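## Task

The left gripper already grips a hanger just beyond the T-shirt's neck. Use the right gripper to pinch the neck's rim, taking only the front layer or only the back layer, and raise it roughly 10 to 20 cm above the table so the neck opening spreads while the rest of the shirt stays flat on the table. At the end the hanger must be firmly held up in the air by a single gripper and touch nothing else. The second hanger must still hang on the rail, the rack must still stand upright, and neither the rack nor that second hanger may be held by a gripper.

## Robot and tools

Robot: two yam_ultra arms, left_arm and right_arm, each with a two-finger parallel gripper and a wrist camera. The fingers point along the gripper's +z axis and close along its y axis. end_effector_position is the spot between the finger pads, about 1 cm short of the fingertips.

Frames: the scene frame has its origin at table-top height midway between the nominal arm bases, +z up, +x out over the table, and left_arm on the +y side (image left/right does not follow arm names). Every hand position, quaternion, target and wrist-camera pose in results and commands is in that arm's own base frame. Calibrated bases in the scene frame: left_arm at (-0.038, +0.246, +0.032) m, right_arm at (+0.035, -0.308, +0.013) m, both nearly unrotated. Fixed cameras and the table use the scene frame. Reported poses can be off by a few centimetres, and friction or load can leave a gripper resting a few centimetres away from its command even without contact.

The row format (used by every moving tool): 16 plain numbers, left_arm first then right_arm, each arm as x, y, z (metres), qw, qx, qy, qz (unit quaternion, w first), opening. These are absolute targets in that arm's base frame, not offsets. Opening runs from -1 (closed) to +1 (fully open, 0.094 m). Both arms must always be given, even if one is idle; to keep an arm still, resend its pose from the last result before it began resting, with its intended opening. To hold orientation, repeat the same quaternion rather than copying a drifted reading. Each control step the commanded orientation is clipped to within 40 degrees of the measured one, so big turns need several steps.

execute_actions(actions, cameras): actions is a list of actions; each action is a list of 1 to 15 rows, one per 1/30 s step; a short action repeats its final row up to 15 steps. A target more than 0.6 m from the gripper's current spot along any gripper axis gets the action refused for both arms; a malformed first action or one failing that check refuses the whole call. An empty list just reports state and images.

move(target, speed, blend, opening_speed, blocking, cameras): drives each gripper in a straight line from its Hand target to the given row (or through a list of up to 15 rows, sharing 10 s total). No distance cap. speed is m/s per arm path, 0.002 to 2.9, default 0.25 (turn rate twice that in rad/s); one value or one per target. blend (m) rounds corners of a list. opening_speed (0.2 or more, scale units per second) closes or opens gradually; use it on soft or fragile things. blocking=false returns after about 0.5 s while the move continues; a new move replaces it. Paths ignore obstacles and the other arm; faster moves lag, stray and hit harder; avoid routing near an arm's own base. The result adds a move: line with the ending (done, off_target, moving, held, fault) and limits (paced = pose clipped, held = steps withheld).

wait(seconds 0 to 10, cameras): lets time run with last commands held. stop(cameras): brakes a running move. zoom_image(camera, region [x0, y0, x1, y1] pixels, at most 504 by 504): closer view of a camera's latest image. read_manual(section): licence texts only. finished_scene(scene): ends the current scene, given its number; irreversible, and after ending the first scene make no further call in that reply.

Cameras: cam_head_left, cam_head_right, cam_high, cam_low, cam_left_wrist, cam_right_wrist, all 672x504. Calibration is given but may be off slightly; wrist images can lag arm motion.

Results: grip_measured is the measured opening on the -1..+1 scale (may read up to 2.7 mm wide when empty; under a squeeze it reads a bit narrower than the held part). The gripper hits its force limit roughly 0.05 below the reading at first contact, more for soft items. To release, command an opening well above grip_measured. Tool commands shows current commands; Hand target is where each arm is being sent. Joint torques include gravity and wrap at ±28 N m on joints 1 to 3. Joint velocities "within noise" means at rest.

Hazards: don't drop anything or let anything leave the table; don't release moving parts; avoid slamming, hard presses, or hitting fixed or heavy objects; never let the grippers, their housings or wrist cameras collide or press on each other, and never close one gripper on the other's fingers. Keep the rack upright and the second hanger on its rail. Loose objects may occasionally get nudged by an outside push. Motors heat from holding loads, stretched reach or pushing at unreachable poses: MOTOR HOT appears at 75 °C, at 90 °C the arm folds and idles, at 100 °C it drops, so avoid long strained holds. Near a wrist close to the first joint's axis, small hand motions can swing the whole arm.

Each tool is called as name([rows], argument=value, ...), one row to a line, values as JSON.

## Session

execute_actions(actions=[])

zoom_image(camera="cam_head_right", region=[200, 90, 430, 270])

zoom_image(camera="cam_low", region=[120, 150, 420, 320])

Scene clock: 0.00 s.
left_arm: end_effector_position=(+0.3206, -0.0642, +0.1530) grip_measured=-0.823 end_effector_quat_wxyz=(+0.483, +0.428, +0.709, -0.285) | right_arm: end_effector_position=(+0.3837, +0.0011, +0.4072) grip_measured=+1.000 end_effector_quat_wxyz=(+0.707, +0.000, +0.707, +0.000)
Joint positions: left_arm=[0.329 1.478 0.843 -0.544 1.159 1.156 0.008] | right_arm=[0 1.047 1.047 0 0 0 0.094]
Joint velocities: within noise
Joint torques (N m): no reading
Motor temperatures (°C): left_arm=[26 26 26 30 28 29 25] | right_arm=[28 32 27 29 26 25 27]
Heat: left arm: 30 °C; right arm: 32 °C.
Hand target: left_arm +0.3220, -0.0665, +0.1665; +0.500, +0.433, +0.692, -0.289 | right_arm +0.3815, +0.0011, +0.4101; +0.709, +0.000, +0.706, +0.000
Tool commands: left_gripper/opening=-1.0 right_gripper/opening=+1.0
camera_calibration:
cam_left_wrist: T_world_to_cam=[[-0.879637, -0.475145, -0.0218173, 0.25551], [-0.330445, 0.643457, -0.690485, 0.29022], [0.342119, -0.600166, -0.723018, 0.0491618], [0, 0, 0, 1]] pos_world=[0.303838, -0.0358344, 0.241512]
cam_right_wrist: T_world_to_cam=[[0.00688815, -0.999976, -0.000742763, 0.000854047], [-0.439105, -0.00235735, -0.898433, 0.569778], [0.89841, 0.00651469, -0.43911, -0.0839137], [0, 0, 0, 1]] pos_world=[0.325575, 0.00274387, 0.475061]

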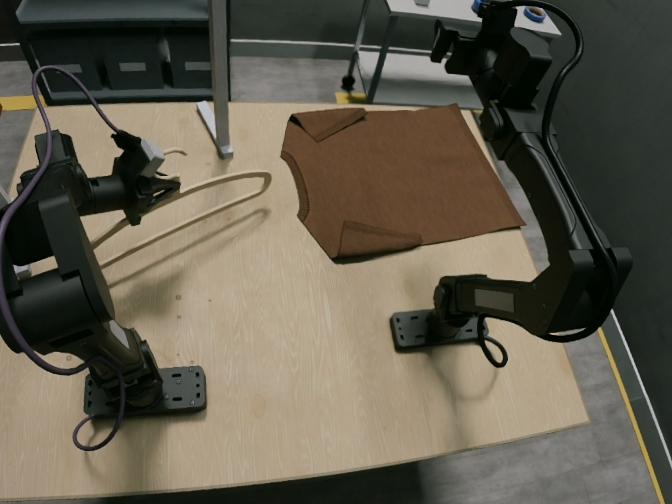

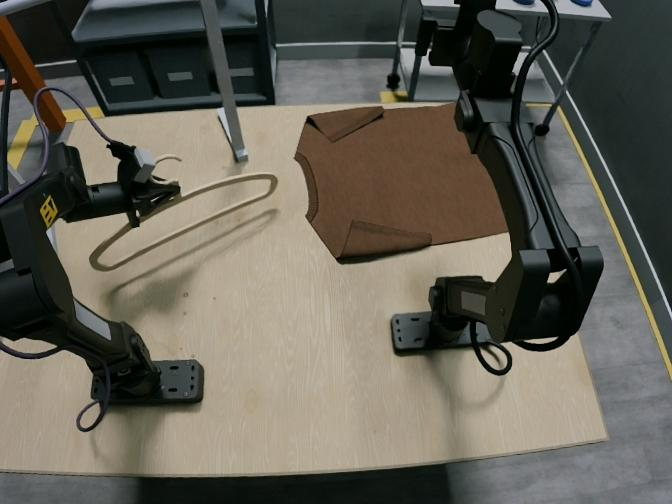

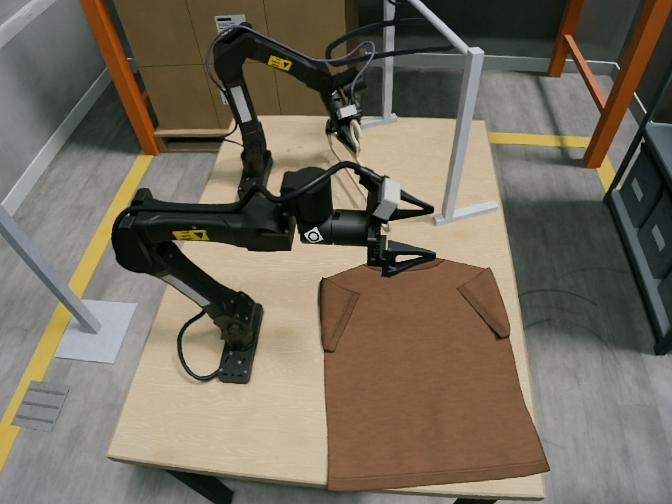

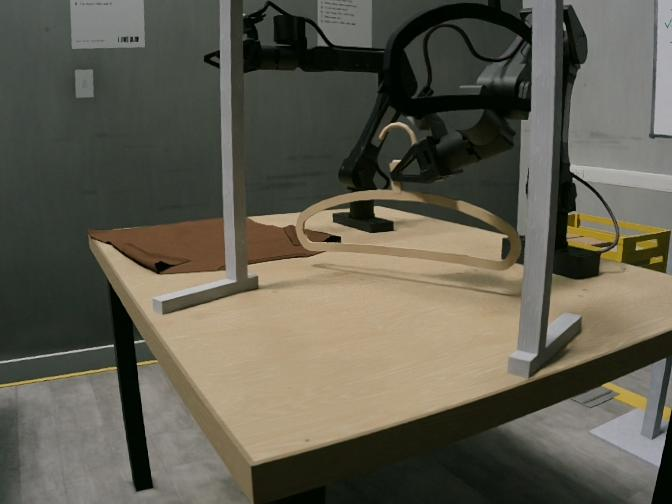

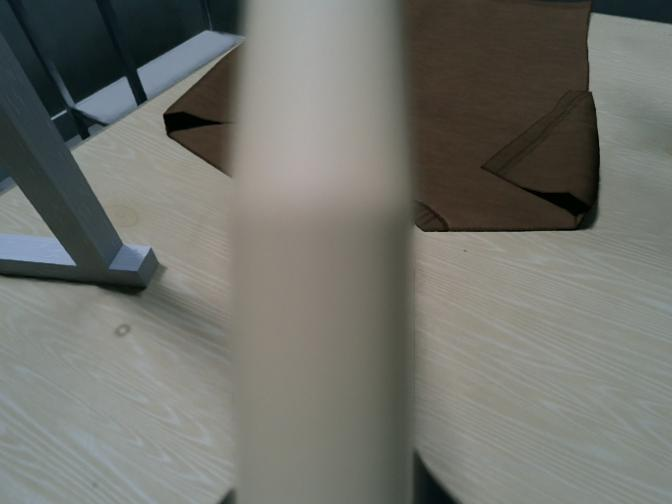

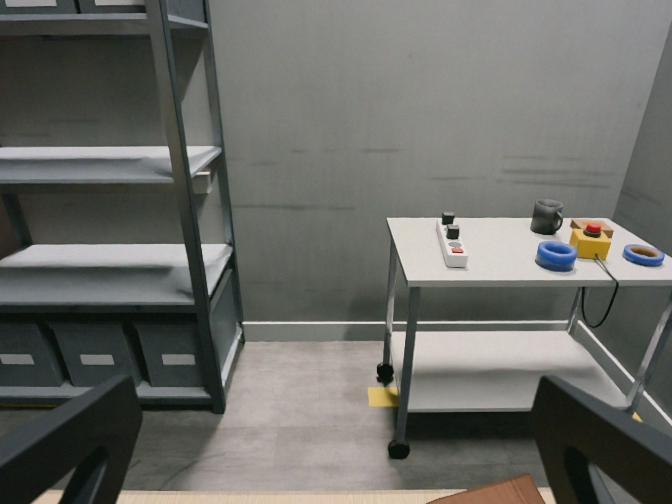

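Scaled by 2.191 from the camera's 672x504 image, which has a finer 960x720 frame.

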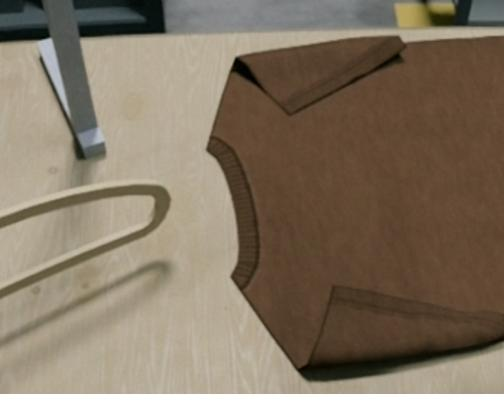

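Scaled by 1.680 from the camera's 672x504 image, which has a finer 960x720 frame.

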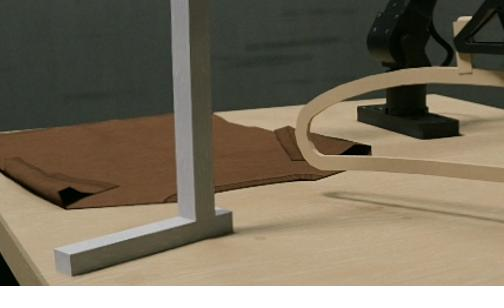

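move(target=[0.32,0.03,0.195,0.5,0.433,0.692,-0.289,-1,0.37,0.18,0.25,0.22,-0.16,0.95,0.05,0], speed=0.15, cameras=["cam_head_right","cam_high"])

move(target=[0.32,0.03,0.195,0.5,0.433,0.692,-0.289,-1,0.345,0.255,0.08,0,-0.066,0.998,0,0], speed=0.15)

Scene clock: 4.97 s.
left_arm: end_effector_position=(+0.3148, +0.0264, +0.1873) grip_measured=-0.823 end_effector_quat_wxyz=(+0.488, +0.441, +0.697, -0.287) | right_arm: end_effector_position=(+0.3684, +0.1743, +0.2526) grip_measured=+0.002 end_effector_quat_wxyz=(+0.230, -0.160, +0.959, +0.047)
Joint positions: left_arm=[0.634 1.791 1.313 -1.483 1.172 2.023 0.008] | right_arm=[0.458 1.724 1.874 -1.248 0.043 0.118 0.047]
Joint velocities: within noise
Joint torques (N m): left_arm=[0.46 -6.63 7.84 -0.44 0.85 0.08] | right_arm=[0.55 -7.05 7.88 1.2 -0.05 0.06]
Motor temperatures (°C): left_arm=[26 27 26 30 28 29 25] | right_arm=[28 32 28 30 26 25 27]
Heat: left arm: 30 °C; right arm: 32 °C.
Hand target: left_arm +0.3198, +0.0300, +0.1949; +0.500, +0.432, +0.693, -0.288 | right_arm +0.3699, +0.1799, +0.2499; +0.223, -0.162, +0.960, +0.051
Off the commanded pose: left_arm 0.010 m, 2 deg | right_arm 0.006 m, 1 deg.
move: done
Images, in order (width x height): cam_head_right 672x504, cam_high 672x504.

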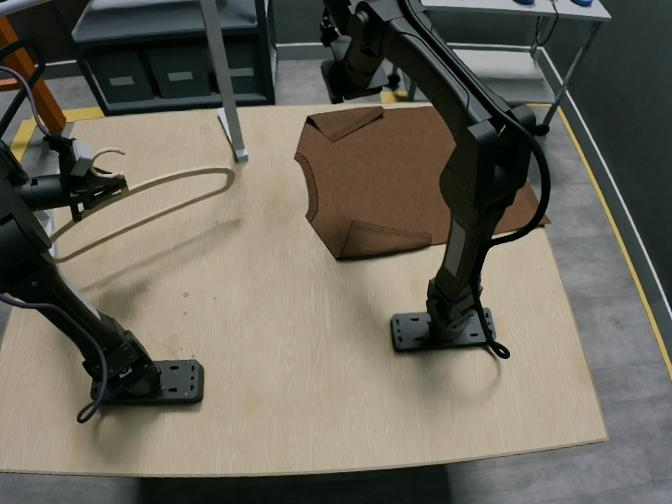

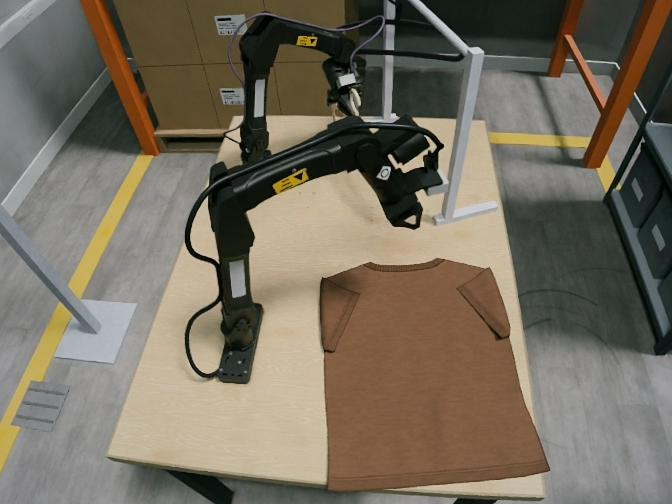

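Scene clock: 7.37 s.
left_arm: end_effector_position=(+0.3146, +0.0263, +0.1872) grip_measured=-0.823 end_effector_quat_wxyz=(+0.488, +0.441, +0.696, -0.287) | right_arm: end_effector_position=(+0.3452, +0.2506, +0.0882) grip_measured=+0.002 end_effector_quat_wxyz=(+0.012, -0.066, +0.998, +0.003)
Joint positions: left_arm=[0.634 1.791 1.313 -1.485 1.171 2.025 0.008] | right_arm=[0.628 2.17 1.938 -1.316 0.007 0.496 0.047]
Joint velocities: within noise
Joint torques (N m): left_arm=[0.51 -6.45 7.9 -0.45 0.83 0.08] | right_arm=[0.49 -10.63 7.54 0.33 -0.03 0.1]
Motor temperatures (°C): left_arm=[26 27 27 30 28 29 25] | right_arm=[28 32 28 30 26 25 27]
Heat: left arm: 30 °C; right arm: 32 °C.
Hand target: left_arm +0.3198, +0.0300, +0.1949; +0.500, +0.433, +0.693, -0.288 | right_arm +0.3447, +0.2548, +0.0800; +0.000, -0.066, +0.998, +0.000
Off the commanded pose: left_arm 0.010 m, 2 deg | right_arm 0.009 m, 1 deg.
move: done
camera_calibration:
cam_left_wrist: T_world_to_cam=[[-0.892155, -0.449602, -0.0437813, 0.301223], [-0.29476, 0.652848, -0.697786, 0.243608], [0.342309, -0.609629, -0.714967, 0.129028], [0, 0, 0, 1]] pos_world=[0.296376, 0.0550507, 0.275425]
cam_right_wrist: T_world_to_cam=[[0.131137, -0.991301, -0.0112305, 0.206197], [-0.899986, -0.123792, 0.417973, 0.340308], [-0.415727, -0.0447044, -0.90839, 0.316921], [0, 0, 0, 1]] pos_world=[0.410985, 0.260699, 0.147963]

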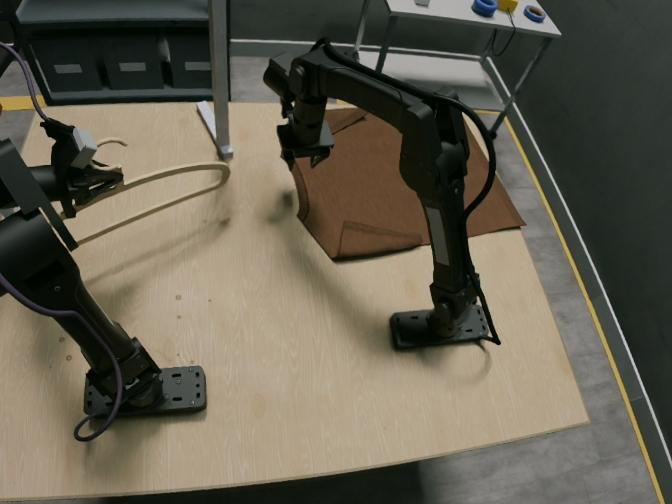

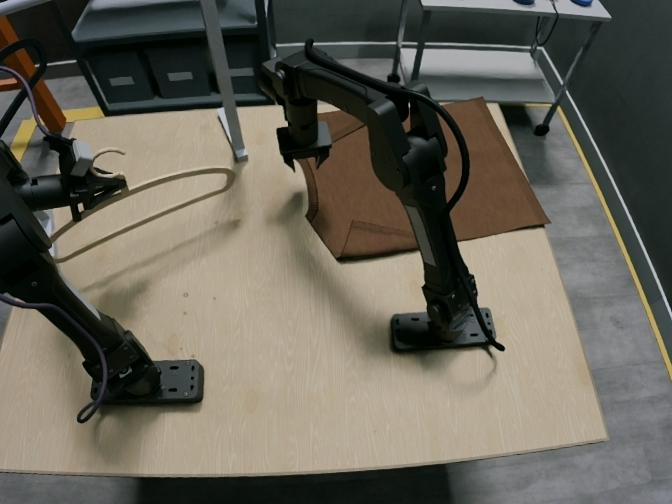

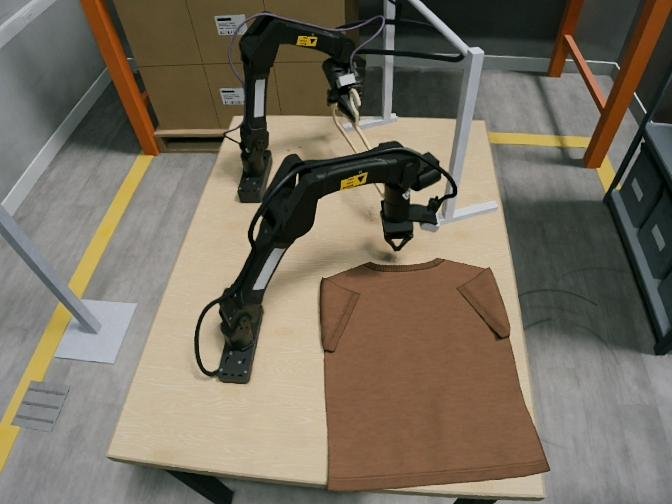

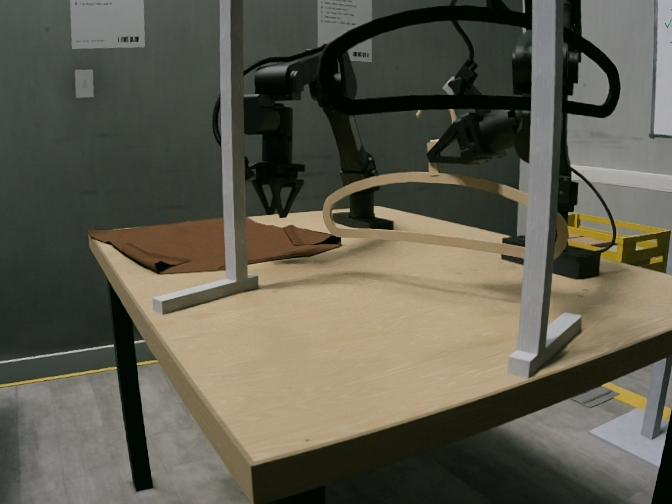

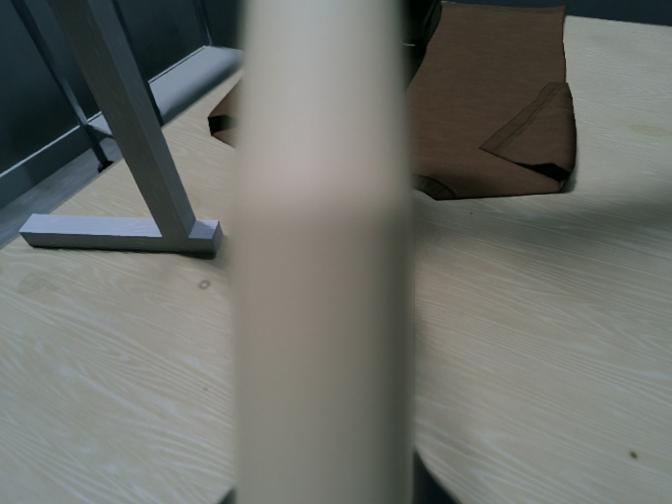

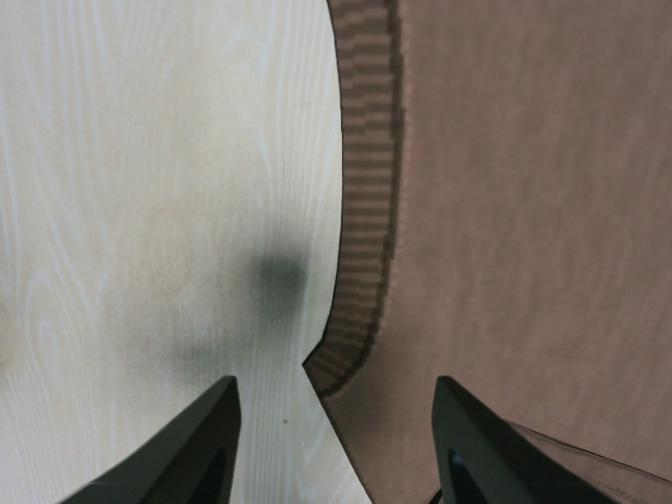

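move([
  [0.32,0.03,0.195,0.5,0.433,0.692,-0.289,-1,0.385,0.247,0.05,0,-0.066,0.998,0,-0.3],
  [0.32,0.03,0.195,0.5,0.433,0.692,-0.289,-1,0.385,0.247,0.015,0,-0.066,0.998,0,-0.3],
], speed=0.05, cameras=["cam_right_wrist","cam_low"])

zoom_image(camera="cam_right_wrist", region=[180, 260, 500, 500])

Scene clock: 10.23 s.
left_arm: end_effector_position=(+0.3145, +0.0262, +0.1873) grip_measured=-0.823 end_effector_quat_wxyz=(+0.488, +0.441, +0.696, -0.287) | right_arm: end_effector_position=(+0.3876, +0.2507, +0.0376) grip_measured=-0.298 end_effector_quat_wxyz=(+0.021, -0.066, +0.998, +0.008)
Joint positions: left_arm=[0.634 1.791 1.313 -1.485 1.171 2.025 0.008] | right_arm=[0.574 2.318 1.981 -1.189 0.006 0.442 0.033]
Joint velocities: within noise
Joint torques (N m): left_arm=[0.5 -6.53 7.88 -0.48 0.84 0.09] | right_arm=[-0.43 -11.38 4.74 0.62 -0.03 -0.06]
Motor temperatures (°C): left_arm=[26 27 27 30 28 29 25] | right_arm=[28 33 28 29 26 25 27]
Heat: left arm: 30 °C; right arm: 33 °C.
Hand target: left_arm +0.3197, +0.0300, +0.1949; +0.500, +0.433, +0.693, -0.288 | right_arm +0.3843, +0.2466, +0.0156; +0.000, -0.066, +0.998, +0.000
Off the commanded pose: left_arm 0.010 m, 2 deg | right_arm 0.023 m, 3 deg.
move: off_target (right_arm)
camera_calibration:
cam_right_wrist: T_world_to_cam=[[0.131893, -0.991053, -0.0204659, 0.200208], [-0.907442, -0.129023, 0.399877, 0.404454], [-0.39894, -0.0341692, -0.91634, 0.279649], [0, 0, 0, 1]] pos_world=[0.452176, 0.260156, 0.0986188]
Images, in order (width x height): cam_low 672x504, cam_right_wrist 672x504.

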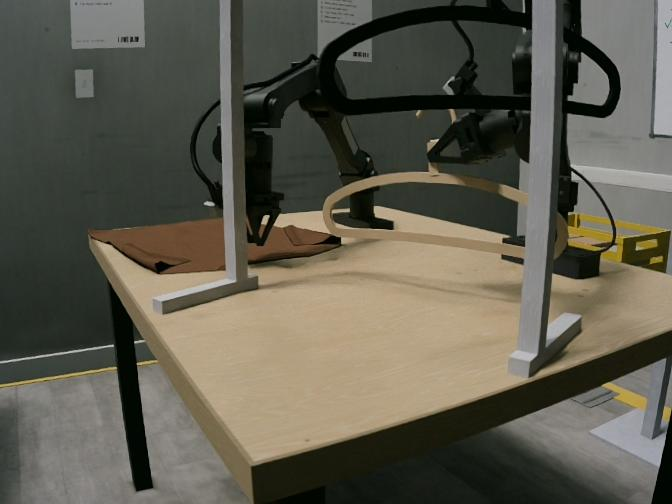

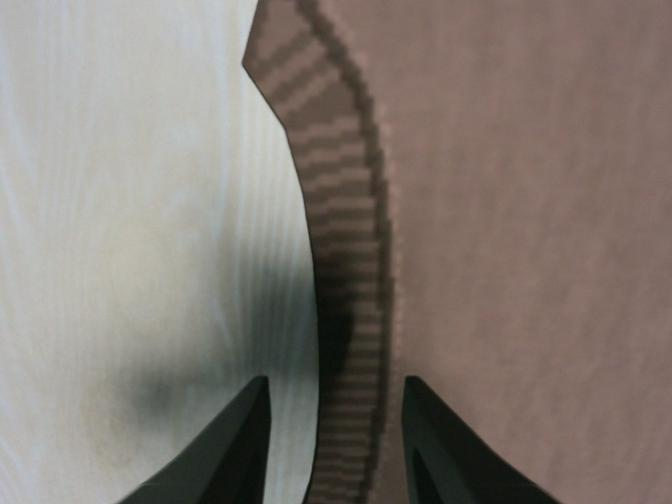

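Scaled by 1.575 from the camera's 672x504 image, which has a finer 960x720 frame.

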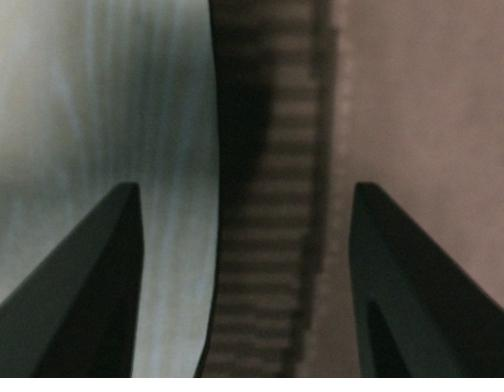

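move([
  [0.32,0.03,0.195,0.5,0.433,0.692,-0.289,-1,0.385,0.244,-0.01,0,-0.066,0.998,0,-0.3],
  [0.32,0.03,0.195,0.5,0.433,0.692,-0.289,-1,0.385,0.244,-0.035,0,-0.066,0.998,0,-0.3],
  [0.32,0.03,0.195,0.5,0.433,0.692,-0.289,-1,0.385,0.244,-0.045,0,-0.066,0.998,0,-0.3],
], speed=0.03, cameras=["cam_right_wrist"])

Scene clock: 12.70 s.
left_arm: end_effector_position=(+0.3144, +0.0262, +0.1873) grip_measured=-0.823 end_effector_quat_wxyz=(+0.488, +0.441, +0.697, -0.287) | right_arm: end_effector_position=(+0.3889, +0.2485, +0.0000) grip_measured=-0.298 end_effector_quat_wxyz=(+0.023, -0.066, +0.997, +0.008)
Joint positions: left_arm=[0.634 1.791 1.313 -1.486 1.171 2.025 0.008] | right_arm=[0.569 2.342 1.871 -1.052 0.007 0.436 0.033]
Joint velocities: within noise
Joint torques (N m): left_arm=[0.44 -6.45 7.84 -0.45 0.86 0.1] | right_arm=[-0.46 -9.31 1.73 1.28 -0.04 -0.06]
Motor temperatures (°C): left_arm=[26 27 27 30 28 29 25] | right_arm=[28 33 28 29 26 25 27]
Heat: left arm: 30 °C; right arm: 33 °C.
Hand target: left_arm +0.3197, +0.0300, +0.1949; +0.500, +0.433, +0.693, -0.288 | right_arm +0.3819, +0.2422, -0.0424; -0.001, -0.066, +0.998, -0.001
Off the commanded pose: left_arm 0.010 m, 2 deg | right_arm 0.045 m, 3 deg.
move: off_target (right_arm)
camera_calibration:
cam_right_wrist: T_world_to_cam=[[0.132253, -0.991008, -0.0202993, 0.196945], [-0.908916, -0.129417, 0.396388, 0.420998], [-0.39545, -0.0339732, -0.917859, 0.244252], [0, 0, 0, 1]] pos_world=[0.453195, 0.257957, 0.0613087]
Images, in order (width x height): cam_right_wrist 672x504.

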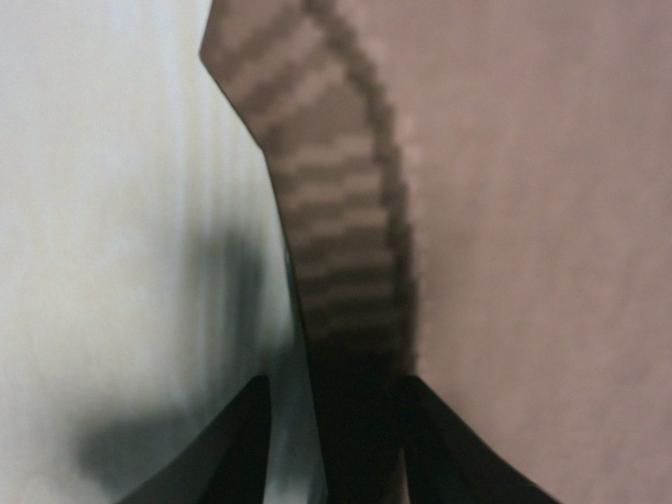

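move([
  [0.32,0.03,0.195,0.5,0.433,0.692,-0.289,-1,0.383,0.236,-0.045,0,-0.066,0.998,0,-0.3],
  [0.32,0.03,0.195,0.5,0.433,0.692,-0.289,-1,0.383,0.236,-0.047,0,-0.066,0.998,0,-1],
], speed=0.03, opening_speed=0.4, cameras=["cam_right_wrist"])

move(target=[0.32,0.03,0.195,0.5,0.433,0.692,-0.289,-1,0.383,0.236,-0.047,0,-0.066,0.998,0,-1], speed=0.03, opening_speed=0.4, cameras=["cam_right_wrist"])

Scene clock: 15.63 s.
left_arm: end_effector_position=(+0.3144, +0.0262, +0.1873) grip_measured=-0.823 end_effector_quat_wxyz=(+0.488, +0.441, +0.696, -0.287) | right_arm: end_effector_position=(+0.3894, +0.2371, -0.0001) grip_measured=-0.953 end_effector_quat_wxyz=(+0.028, -0.064, +0.998, +0.005)
Joint positions: left_arm=[0.634 1.791 1.313 -1.486 1.171 2.026 0.008] | right_arm=[0.552 2.313 1.821 -1.025 0.018 0.423 0.002]
Joint velocities: within noise
Joint torques (N m): left_arm=[0.47 -6.48 7.8 -0.44 0.84 0.07] | right_arm=[-0.1 -8.54 1.85 1.28 -0.14 -0.05]
Motor temperatures (°C): left_arm=[26 27 28 30 28 29 26] | right_arm=[28 33 28 30 26 26 27]
Heat: left arm: 30 °C; right arm: 33 °C.
Hand target: left_arm +0.3198, +0.0300, +0.1949; +0.500, +0.433, +0.693, -0.288 | right_arm +0.3797, +0.2339, -0.0441; -0.001, -0.066, +0.998, -0.001
Off the commanded pose: left_arm 0.010 m, 2 deg | right_arm 0.047 m, 3 deg.
move: off_target (right_arm); target 2's new opening was sent with right_arm's hand 0.049 m and 4 deg from that target
camera_calibration:
cam_right_wrist: T_world_to_cam=[[0.128044, -0.991694, -0.0121219, 0.187396], [-0.913211, -0.122661, 0.388587, 0.420205], [-0.386847, -0.0386865, -0.921332, 0.241709], [0, 0, 0, 1]] pos_world=[0.453245, 0.246733, 0.0616793]
Images, in order (width x height): cam_right_wrist 672x504.

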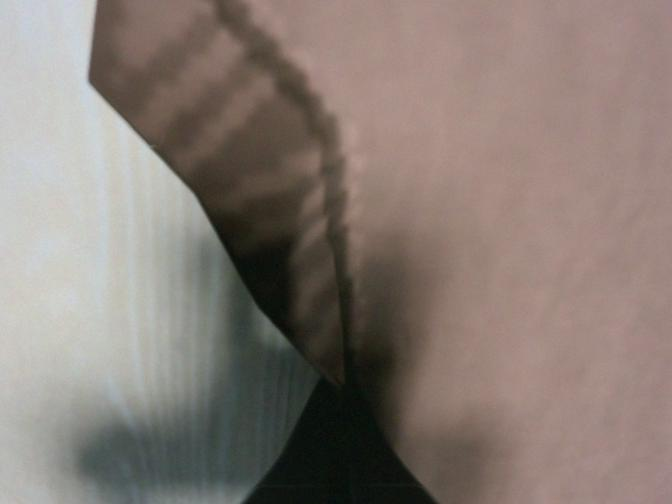

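Scene clock: 16.33 s.
left_arm: end_effector_position=(+0.3144, +0.0261, +0.1873) grip_measured=-0.823 end_effector_quat_wxyz=(+0.487, +0.441, +0.697, -0.287) | right_arm: end_effector_position=(+0.3891, +0.2370, +0.0002) grip_measured=-0.954 end_effector_quat_wxyz=(+0.029, -0.064, +0.997, +0.006)
Joint positions: left_arm=[0.634 1.791 1.313 -1.486 1.171 2.026 0.008] | right_arm=[0.552 2.308 1.812 -1.018 0.018 0.423 0.002]
Joint velocities: within noise
Joint torques (N m): left_arm=[0.46 -6.52 7.83 -0.46 0.86 0.1] | right_arm=[-0.1 -8.08 2.45 1.22 -0.14 -0.03]
Motor temperatures (°C): left_arm=[26 27 28 30 28 29 26] | right_arm=[28 33 28 30 26 26 27]
Heat: left arm: 30 °C; right arm: 33 °C.
Hand target: left_arm +0.3197, +0.0300, +0.1949; +0.500, +0.433, +0.693, -0.288 | right_arm +0.3798, +0.2340, -0.0439; -0.001, -0.066, +0.998, +0.000
Off the commanded pose: left_arm 0.010 m, 2 deg | right_arm 0.048 m, 3 deg.
move: off_target (right_arm)
camera_calibration:
cam_right_wrist: T_world_to_cam=[[0.128145, -0.991658, -0.0139212, 0.187235], [-0.914612, -0.123593, 0.384981, 0.420627], [-0.38349, -0.0366009, -0.92282, 0.240023], [0, 0, 0, 1]] pos_world=[0.452763, 0.246445, 0.0621709]
Images, in order (width x height): cam_right_wrist 672x504.

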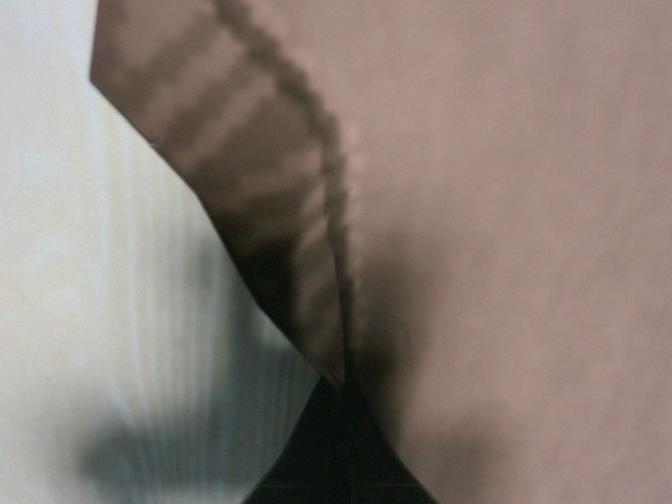

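Gripped (-0.954).

move([
  [0.32,0.03,0.195,0.5,0.433,0.692,-0.289,-1,0.386,0.235,0.02,0,-0.066,0.998,0,-1],
  [0.32,0.03,0.195,0.5,0.433,0.692,-0.289,-1,0.386,0.228,0.08,0,-0.066,0.998,0,-1],
], speed=0.05, cameras=["cam_right_wrist","cam_low"])

zoom_image(camera="cam_low", region=[120, 120, 400, 300])

Scene clock: 19.67 s.
left_arm: end_effector_position=(+0.3144, +0.0261, +0.1873) grip_measured=-0.823 end_effector_quat_wxyz=(+0.487, +0.441, +0.697, -0.287) | right_arm: end_effector_position=(+0.3823, +0.2273, +0.0718) grip_measured=-0.954 end_effector_quat_wxyz=(-0.006, -0.067, +0.998, -0.008)
Joint positions: left_arm=[0.634 1.791 1.313 -1.486 1.171 2.026 0.008] | right_arm=[0.538 2.307 2.099 -1.381 0.009 0.404 0.002]
Joint velocities: within noise
Joint torques (N m): left_arm=[0.59 -6.46 7.8 -0.45 0.85 0.06] | right_arm=[-0.47 -15.25 7.5 0.31 -0.06 -0.05]
Motor temperatures (°C): left_arm=[26 27 28 30 28 29 26] | right_arm=[28 34 28 30 26 26 27]
Heat: left arm: 30 °C; right arm: 34 °C.
Hand target: left_arm +0.3197, +0.0300, +0.1949; +0.500, +0.433, +0.693, -0.288 | right_arm +0.3859, +0.2279, +0.0799; +0.000, -0.066, +0.998, +0.000
Off the commanded pose: left_arm 0.010 m, 2 deg | right_arm 0.009 m, 1 deg.
move: done
camera_calibration:
cam_right_wrist: T_world_to_cam=[[0.132609, -0.991127, 0.00908506, 0.176116], [-0.885362, -0.114327, 0.450626, 0.367568], [-0.445589, -0.0678006, -0.892667, 0.331798], [0, 0, 0, 1]] pos_world=[0.449922, 0.239072, 0.128949]
Images, in order (width x height): cam_low 672x504, cam_right_wrist 672x504.

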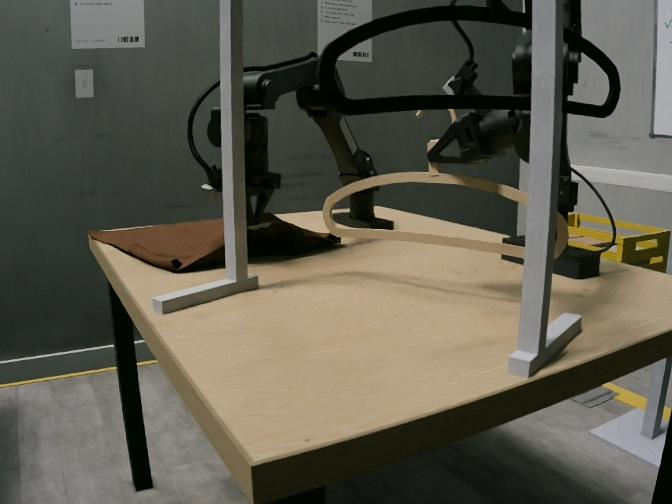

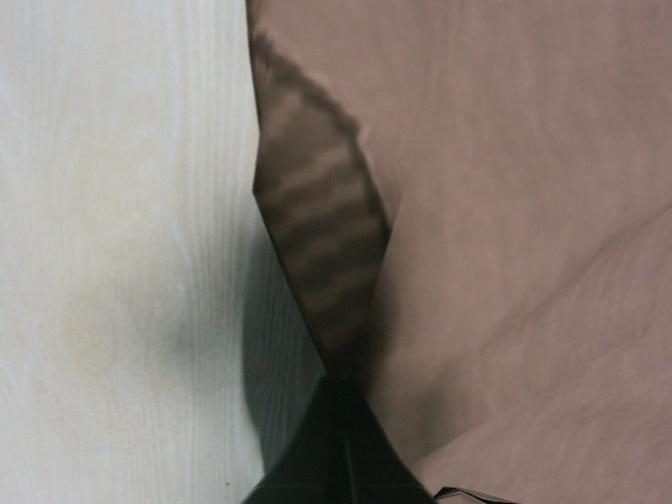

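Scaled by 1.800 from the camera's 672x504 image, which has a finer 960x720 frame.

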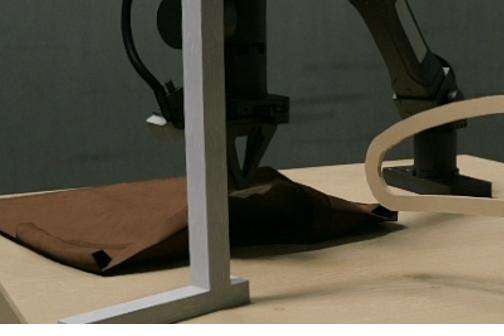

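Gaping; continue up.

move([
  [0.32,0.03,0.195,0.5,0.433,0.692,-0.289,-1,0.386,0.217,0.12,0,-0.066,0.998,0,-1],
  [0.32,0.03,0.195,0.5,0.433,0.692,-0.289,-1,0.386,0.207,0.152,0,-0.066,0.998,0,-1],
], speed=0.05)

zoom_image(camera="cam_low", region=[120, 120, 400, 300])

Scene clock: 21.77 s.
left_arm: end_effector_position=(+0.3144, +0.0261, +0.1873) grip_measured=-0.823 end_effector_quat_wxyz=(+0.487, +0.441, +0.697, -0.287) | right_arm: end_effector_position=(+0.3862, +0.2087, +0.1288) grip_measured=-0.954 end_effector_quat_wxyz=(+0.004, -0.067, +0.998, -0.003)
Joint positions: left_arm=[0.634 1.791 1.313 -1.486 1.171 2.026 0.008] | right_arm=[0.497 2.288 2.294 -1.573 0.009 0.363 0.002]
Joint velocities: within noise
Joint torques (N m): left_arm=[0.5 -6.39 7.94 -0.48 0.86 0.09] | right_arm=[-0.46 -19.02 6.2 0.34 -0.06 -0.03]
Motor temperatures (°C): left_arm=[26 27 28 30 28 29 26] | right_arm=[28 34 28 29 26 26 27]
Heat: left arm: 30 °C; right arm: 34 °C.
Hand target: left_arm +0.3197, +0.0300, +0.1949; +0.500, +0.433, +0.693, -0.288 | right_arm +0.3855, +0.2068, +0.1510; +0.024, -0.066, +0.997, +0.011
Off the commanded pose: left_arm 0.010 m, 2 deg | right_arm 0.023 m, 1 deg.
joint sent to its limit (right arm) — joint 4 (wrist pitch), lower limit. The joint targets are off in orientation, not in position.
move: off_target (right_arm)
camera_calibration:
cam_left_wrist: T_world_to_cam=[[-0.892394, -0.449219, -0.0428494, 0.300879], [-0.295079, 0.652744, -0.697749, 0.243733], [0.341412, -0.610023, -0.71506, 0.129314], [0, 0, 0, 1]] pos_world=[0.296274, 0.0549498, 0.275425]
cam_right_wrist: T_world_to_cam=[[0.132592, -0.991171, 0.000232628, 0.157718], [-0.893683, -0.119449, 0.432508, 0.349777], [-0.428662, -0.0575549, -0.90163, 0.375671], [0, 0, 0, 1]] pos_world=[0.452714, 0.219728, 0.187398]

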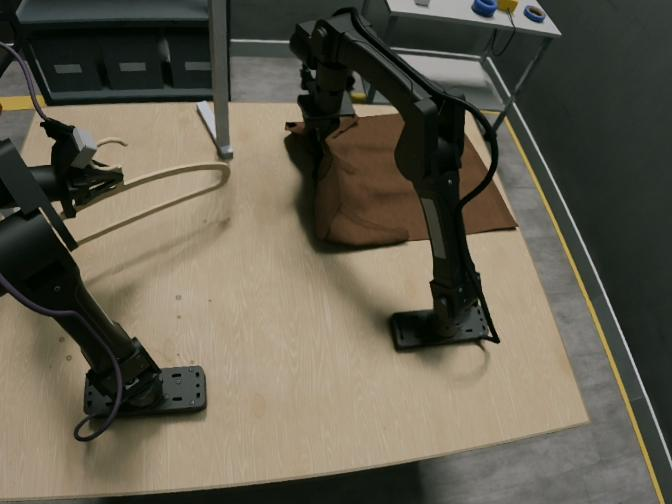

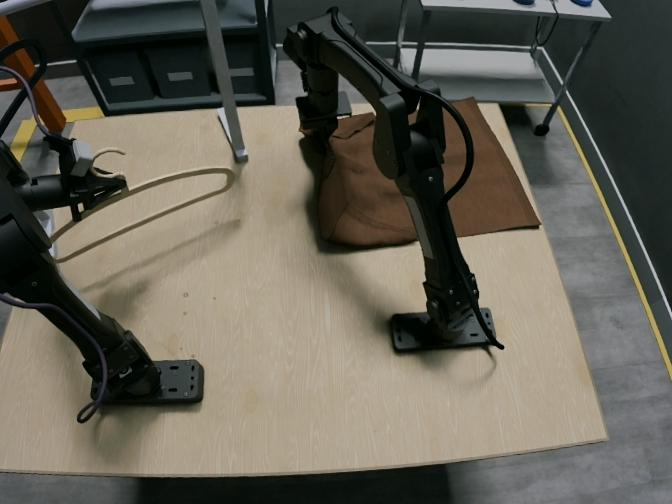

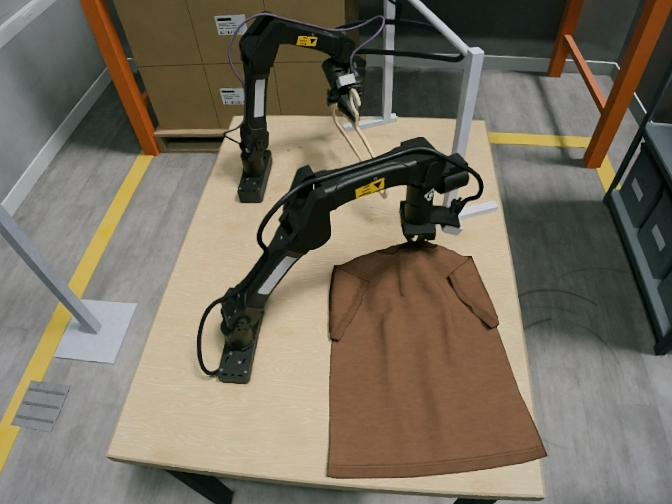

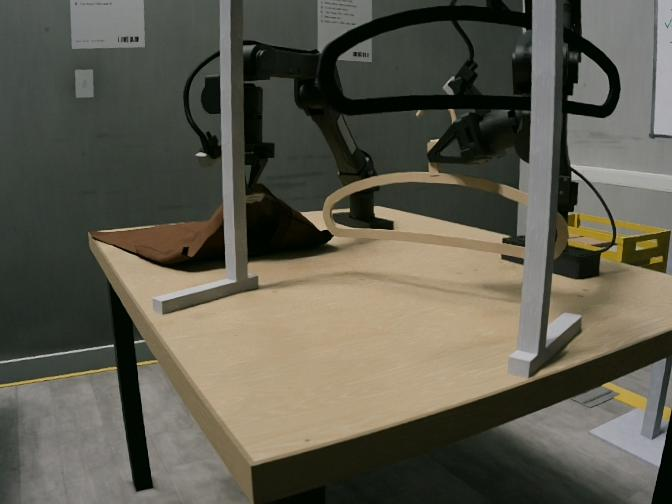

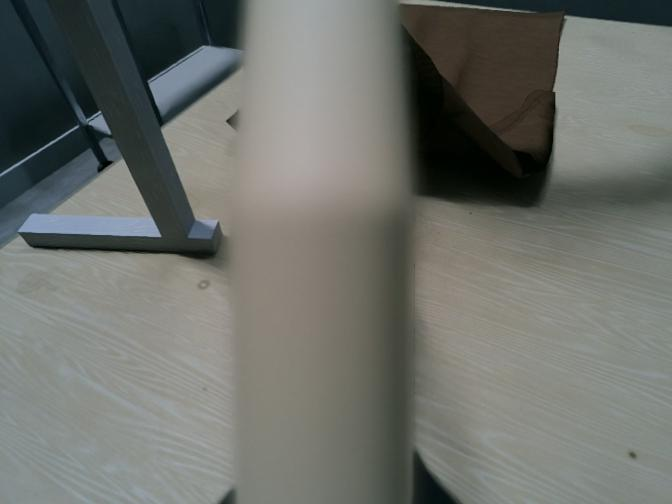

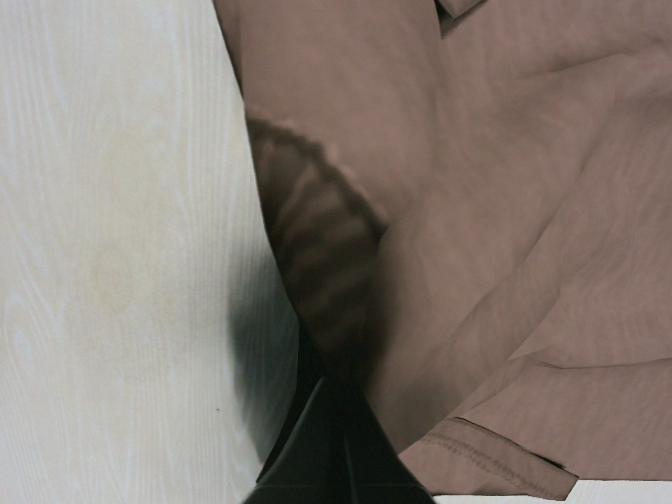

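Scaled by 1.800 from the camera's 672x504 image, which has a finer 960x720 frame.

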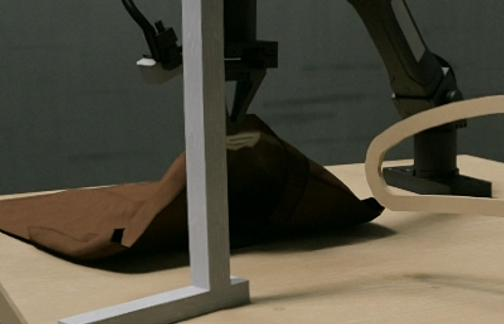

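execute_actions(actions=[], cameras=["cam_low"])

zoom_image(camera="cam_low", region=[220, 160, 350, 280])

Scene clock: 21.87 s.
left_arm: end_effector_position=(+0.3144, +0.0261, +0.1873) grip_measured=-0.823 end_effector_quat_wxyz=(+0.487, +0.441, +0.697, -0.287) | right_arm: end_effector_position=(+0.3862, +0.2087, +0.1288) grip_measured=-0.954 end_effector_quat_wxyz=(+0.004, -0.067, +0.998, -0.003)
Joint positions: left_arm=[0.634 1.791 1.313 -1.486 1.171 2.026 0.008] | right_arm=[0.497 2.288 2.294 -1.573 0.009 0.363 0.002]
Joint velocities: within noise
Joint torques (N m): left_arm=[0.61 -6.41 7.9 -0.44 0.83 0.07] | right_arm=[-0.46 -18.93 6.17 0.31 -0.06 -0.04]
Motor temperatures (°C): left_arm=[26 27 28 30 28 29 26] | right_arm=[28 34 28 29 26 26 27]
Heat: left arm: 30 °C; right arm: 34 °C.
Hand target: left_arm +0.3197, +0.0300, +0.1949; +0.500, +0.433, +0.693, -0.288 | right_arm +0.3855, +0.2068, +0.1510; +0.024, -0.066, +0.997, +0.011
Tool commands: left_gripper/opening=-1.0 right_gripper/opening=-1.0
Off the commanded pose: left_arm 0.010 m, 2 deg | right_arm 0.023 m, 1 deg.
Images, in order (width x height): cam_low 672x504.

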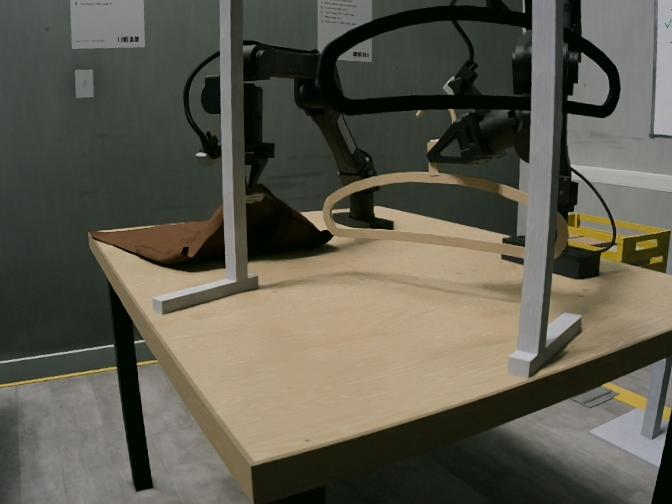

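Scaled by 3.877 from the camera's 672x504 image, which has a finer 960x720 frame.

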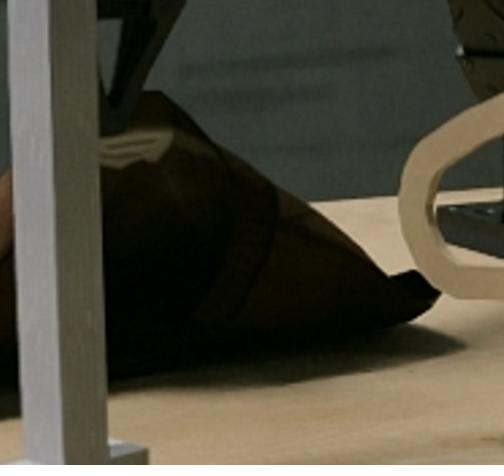

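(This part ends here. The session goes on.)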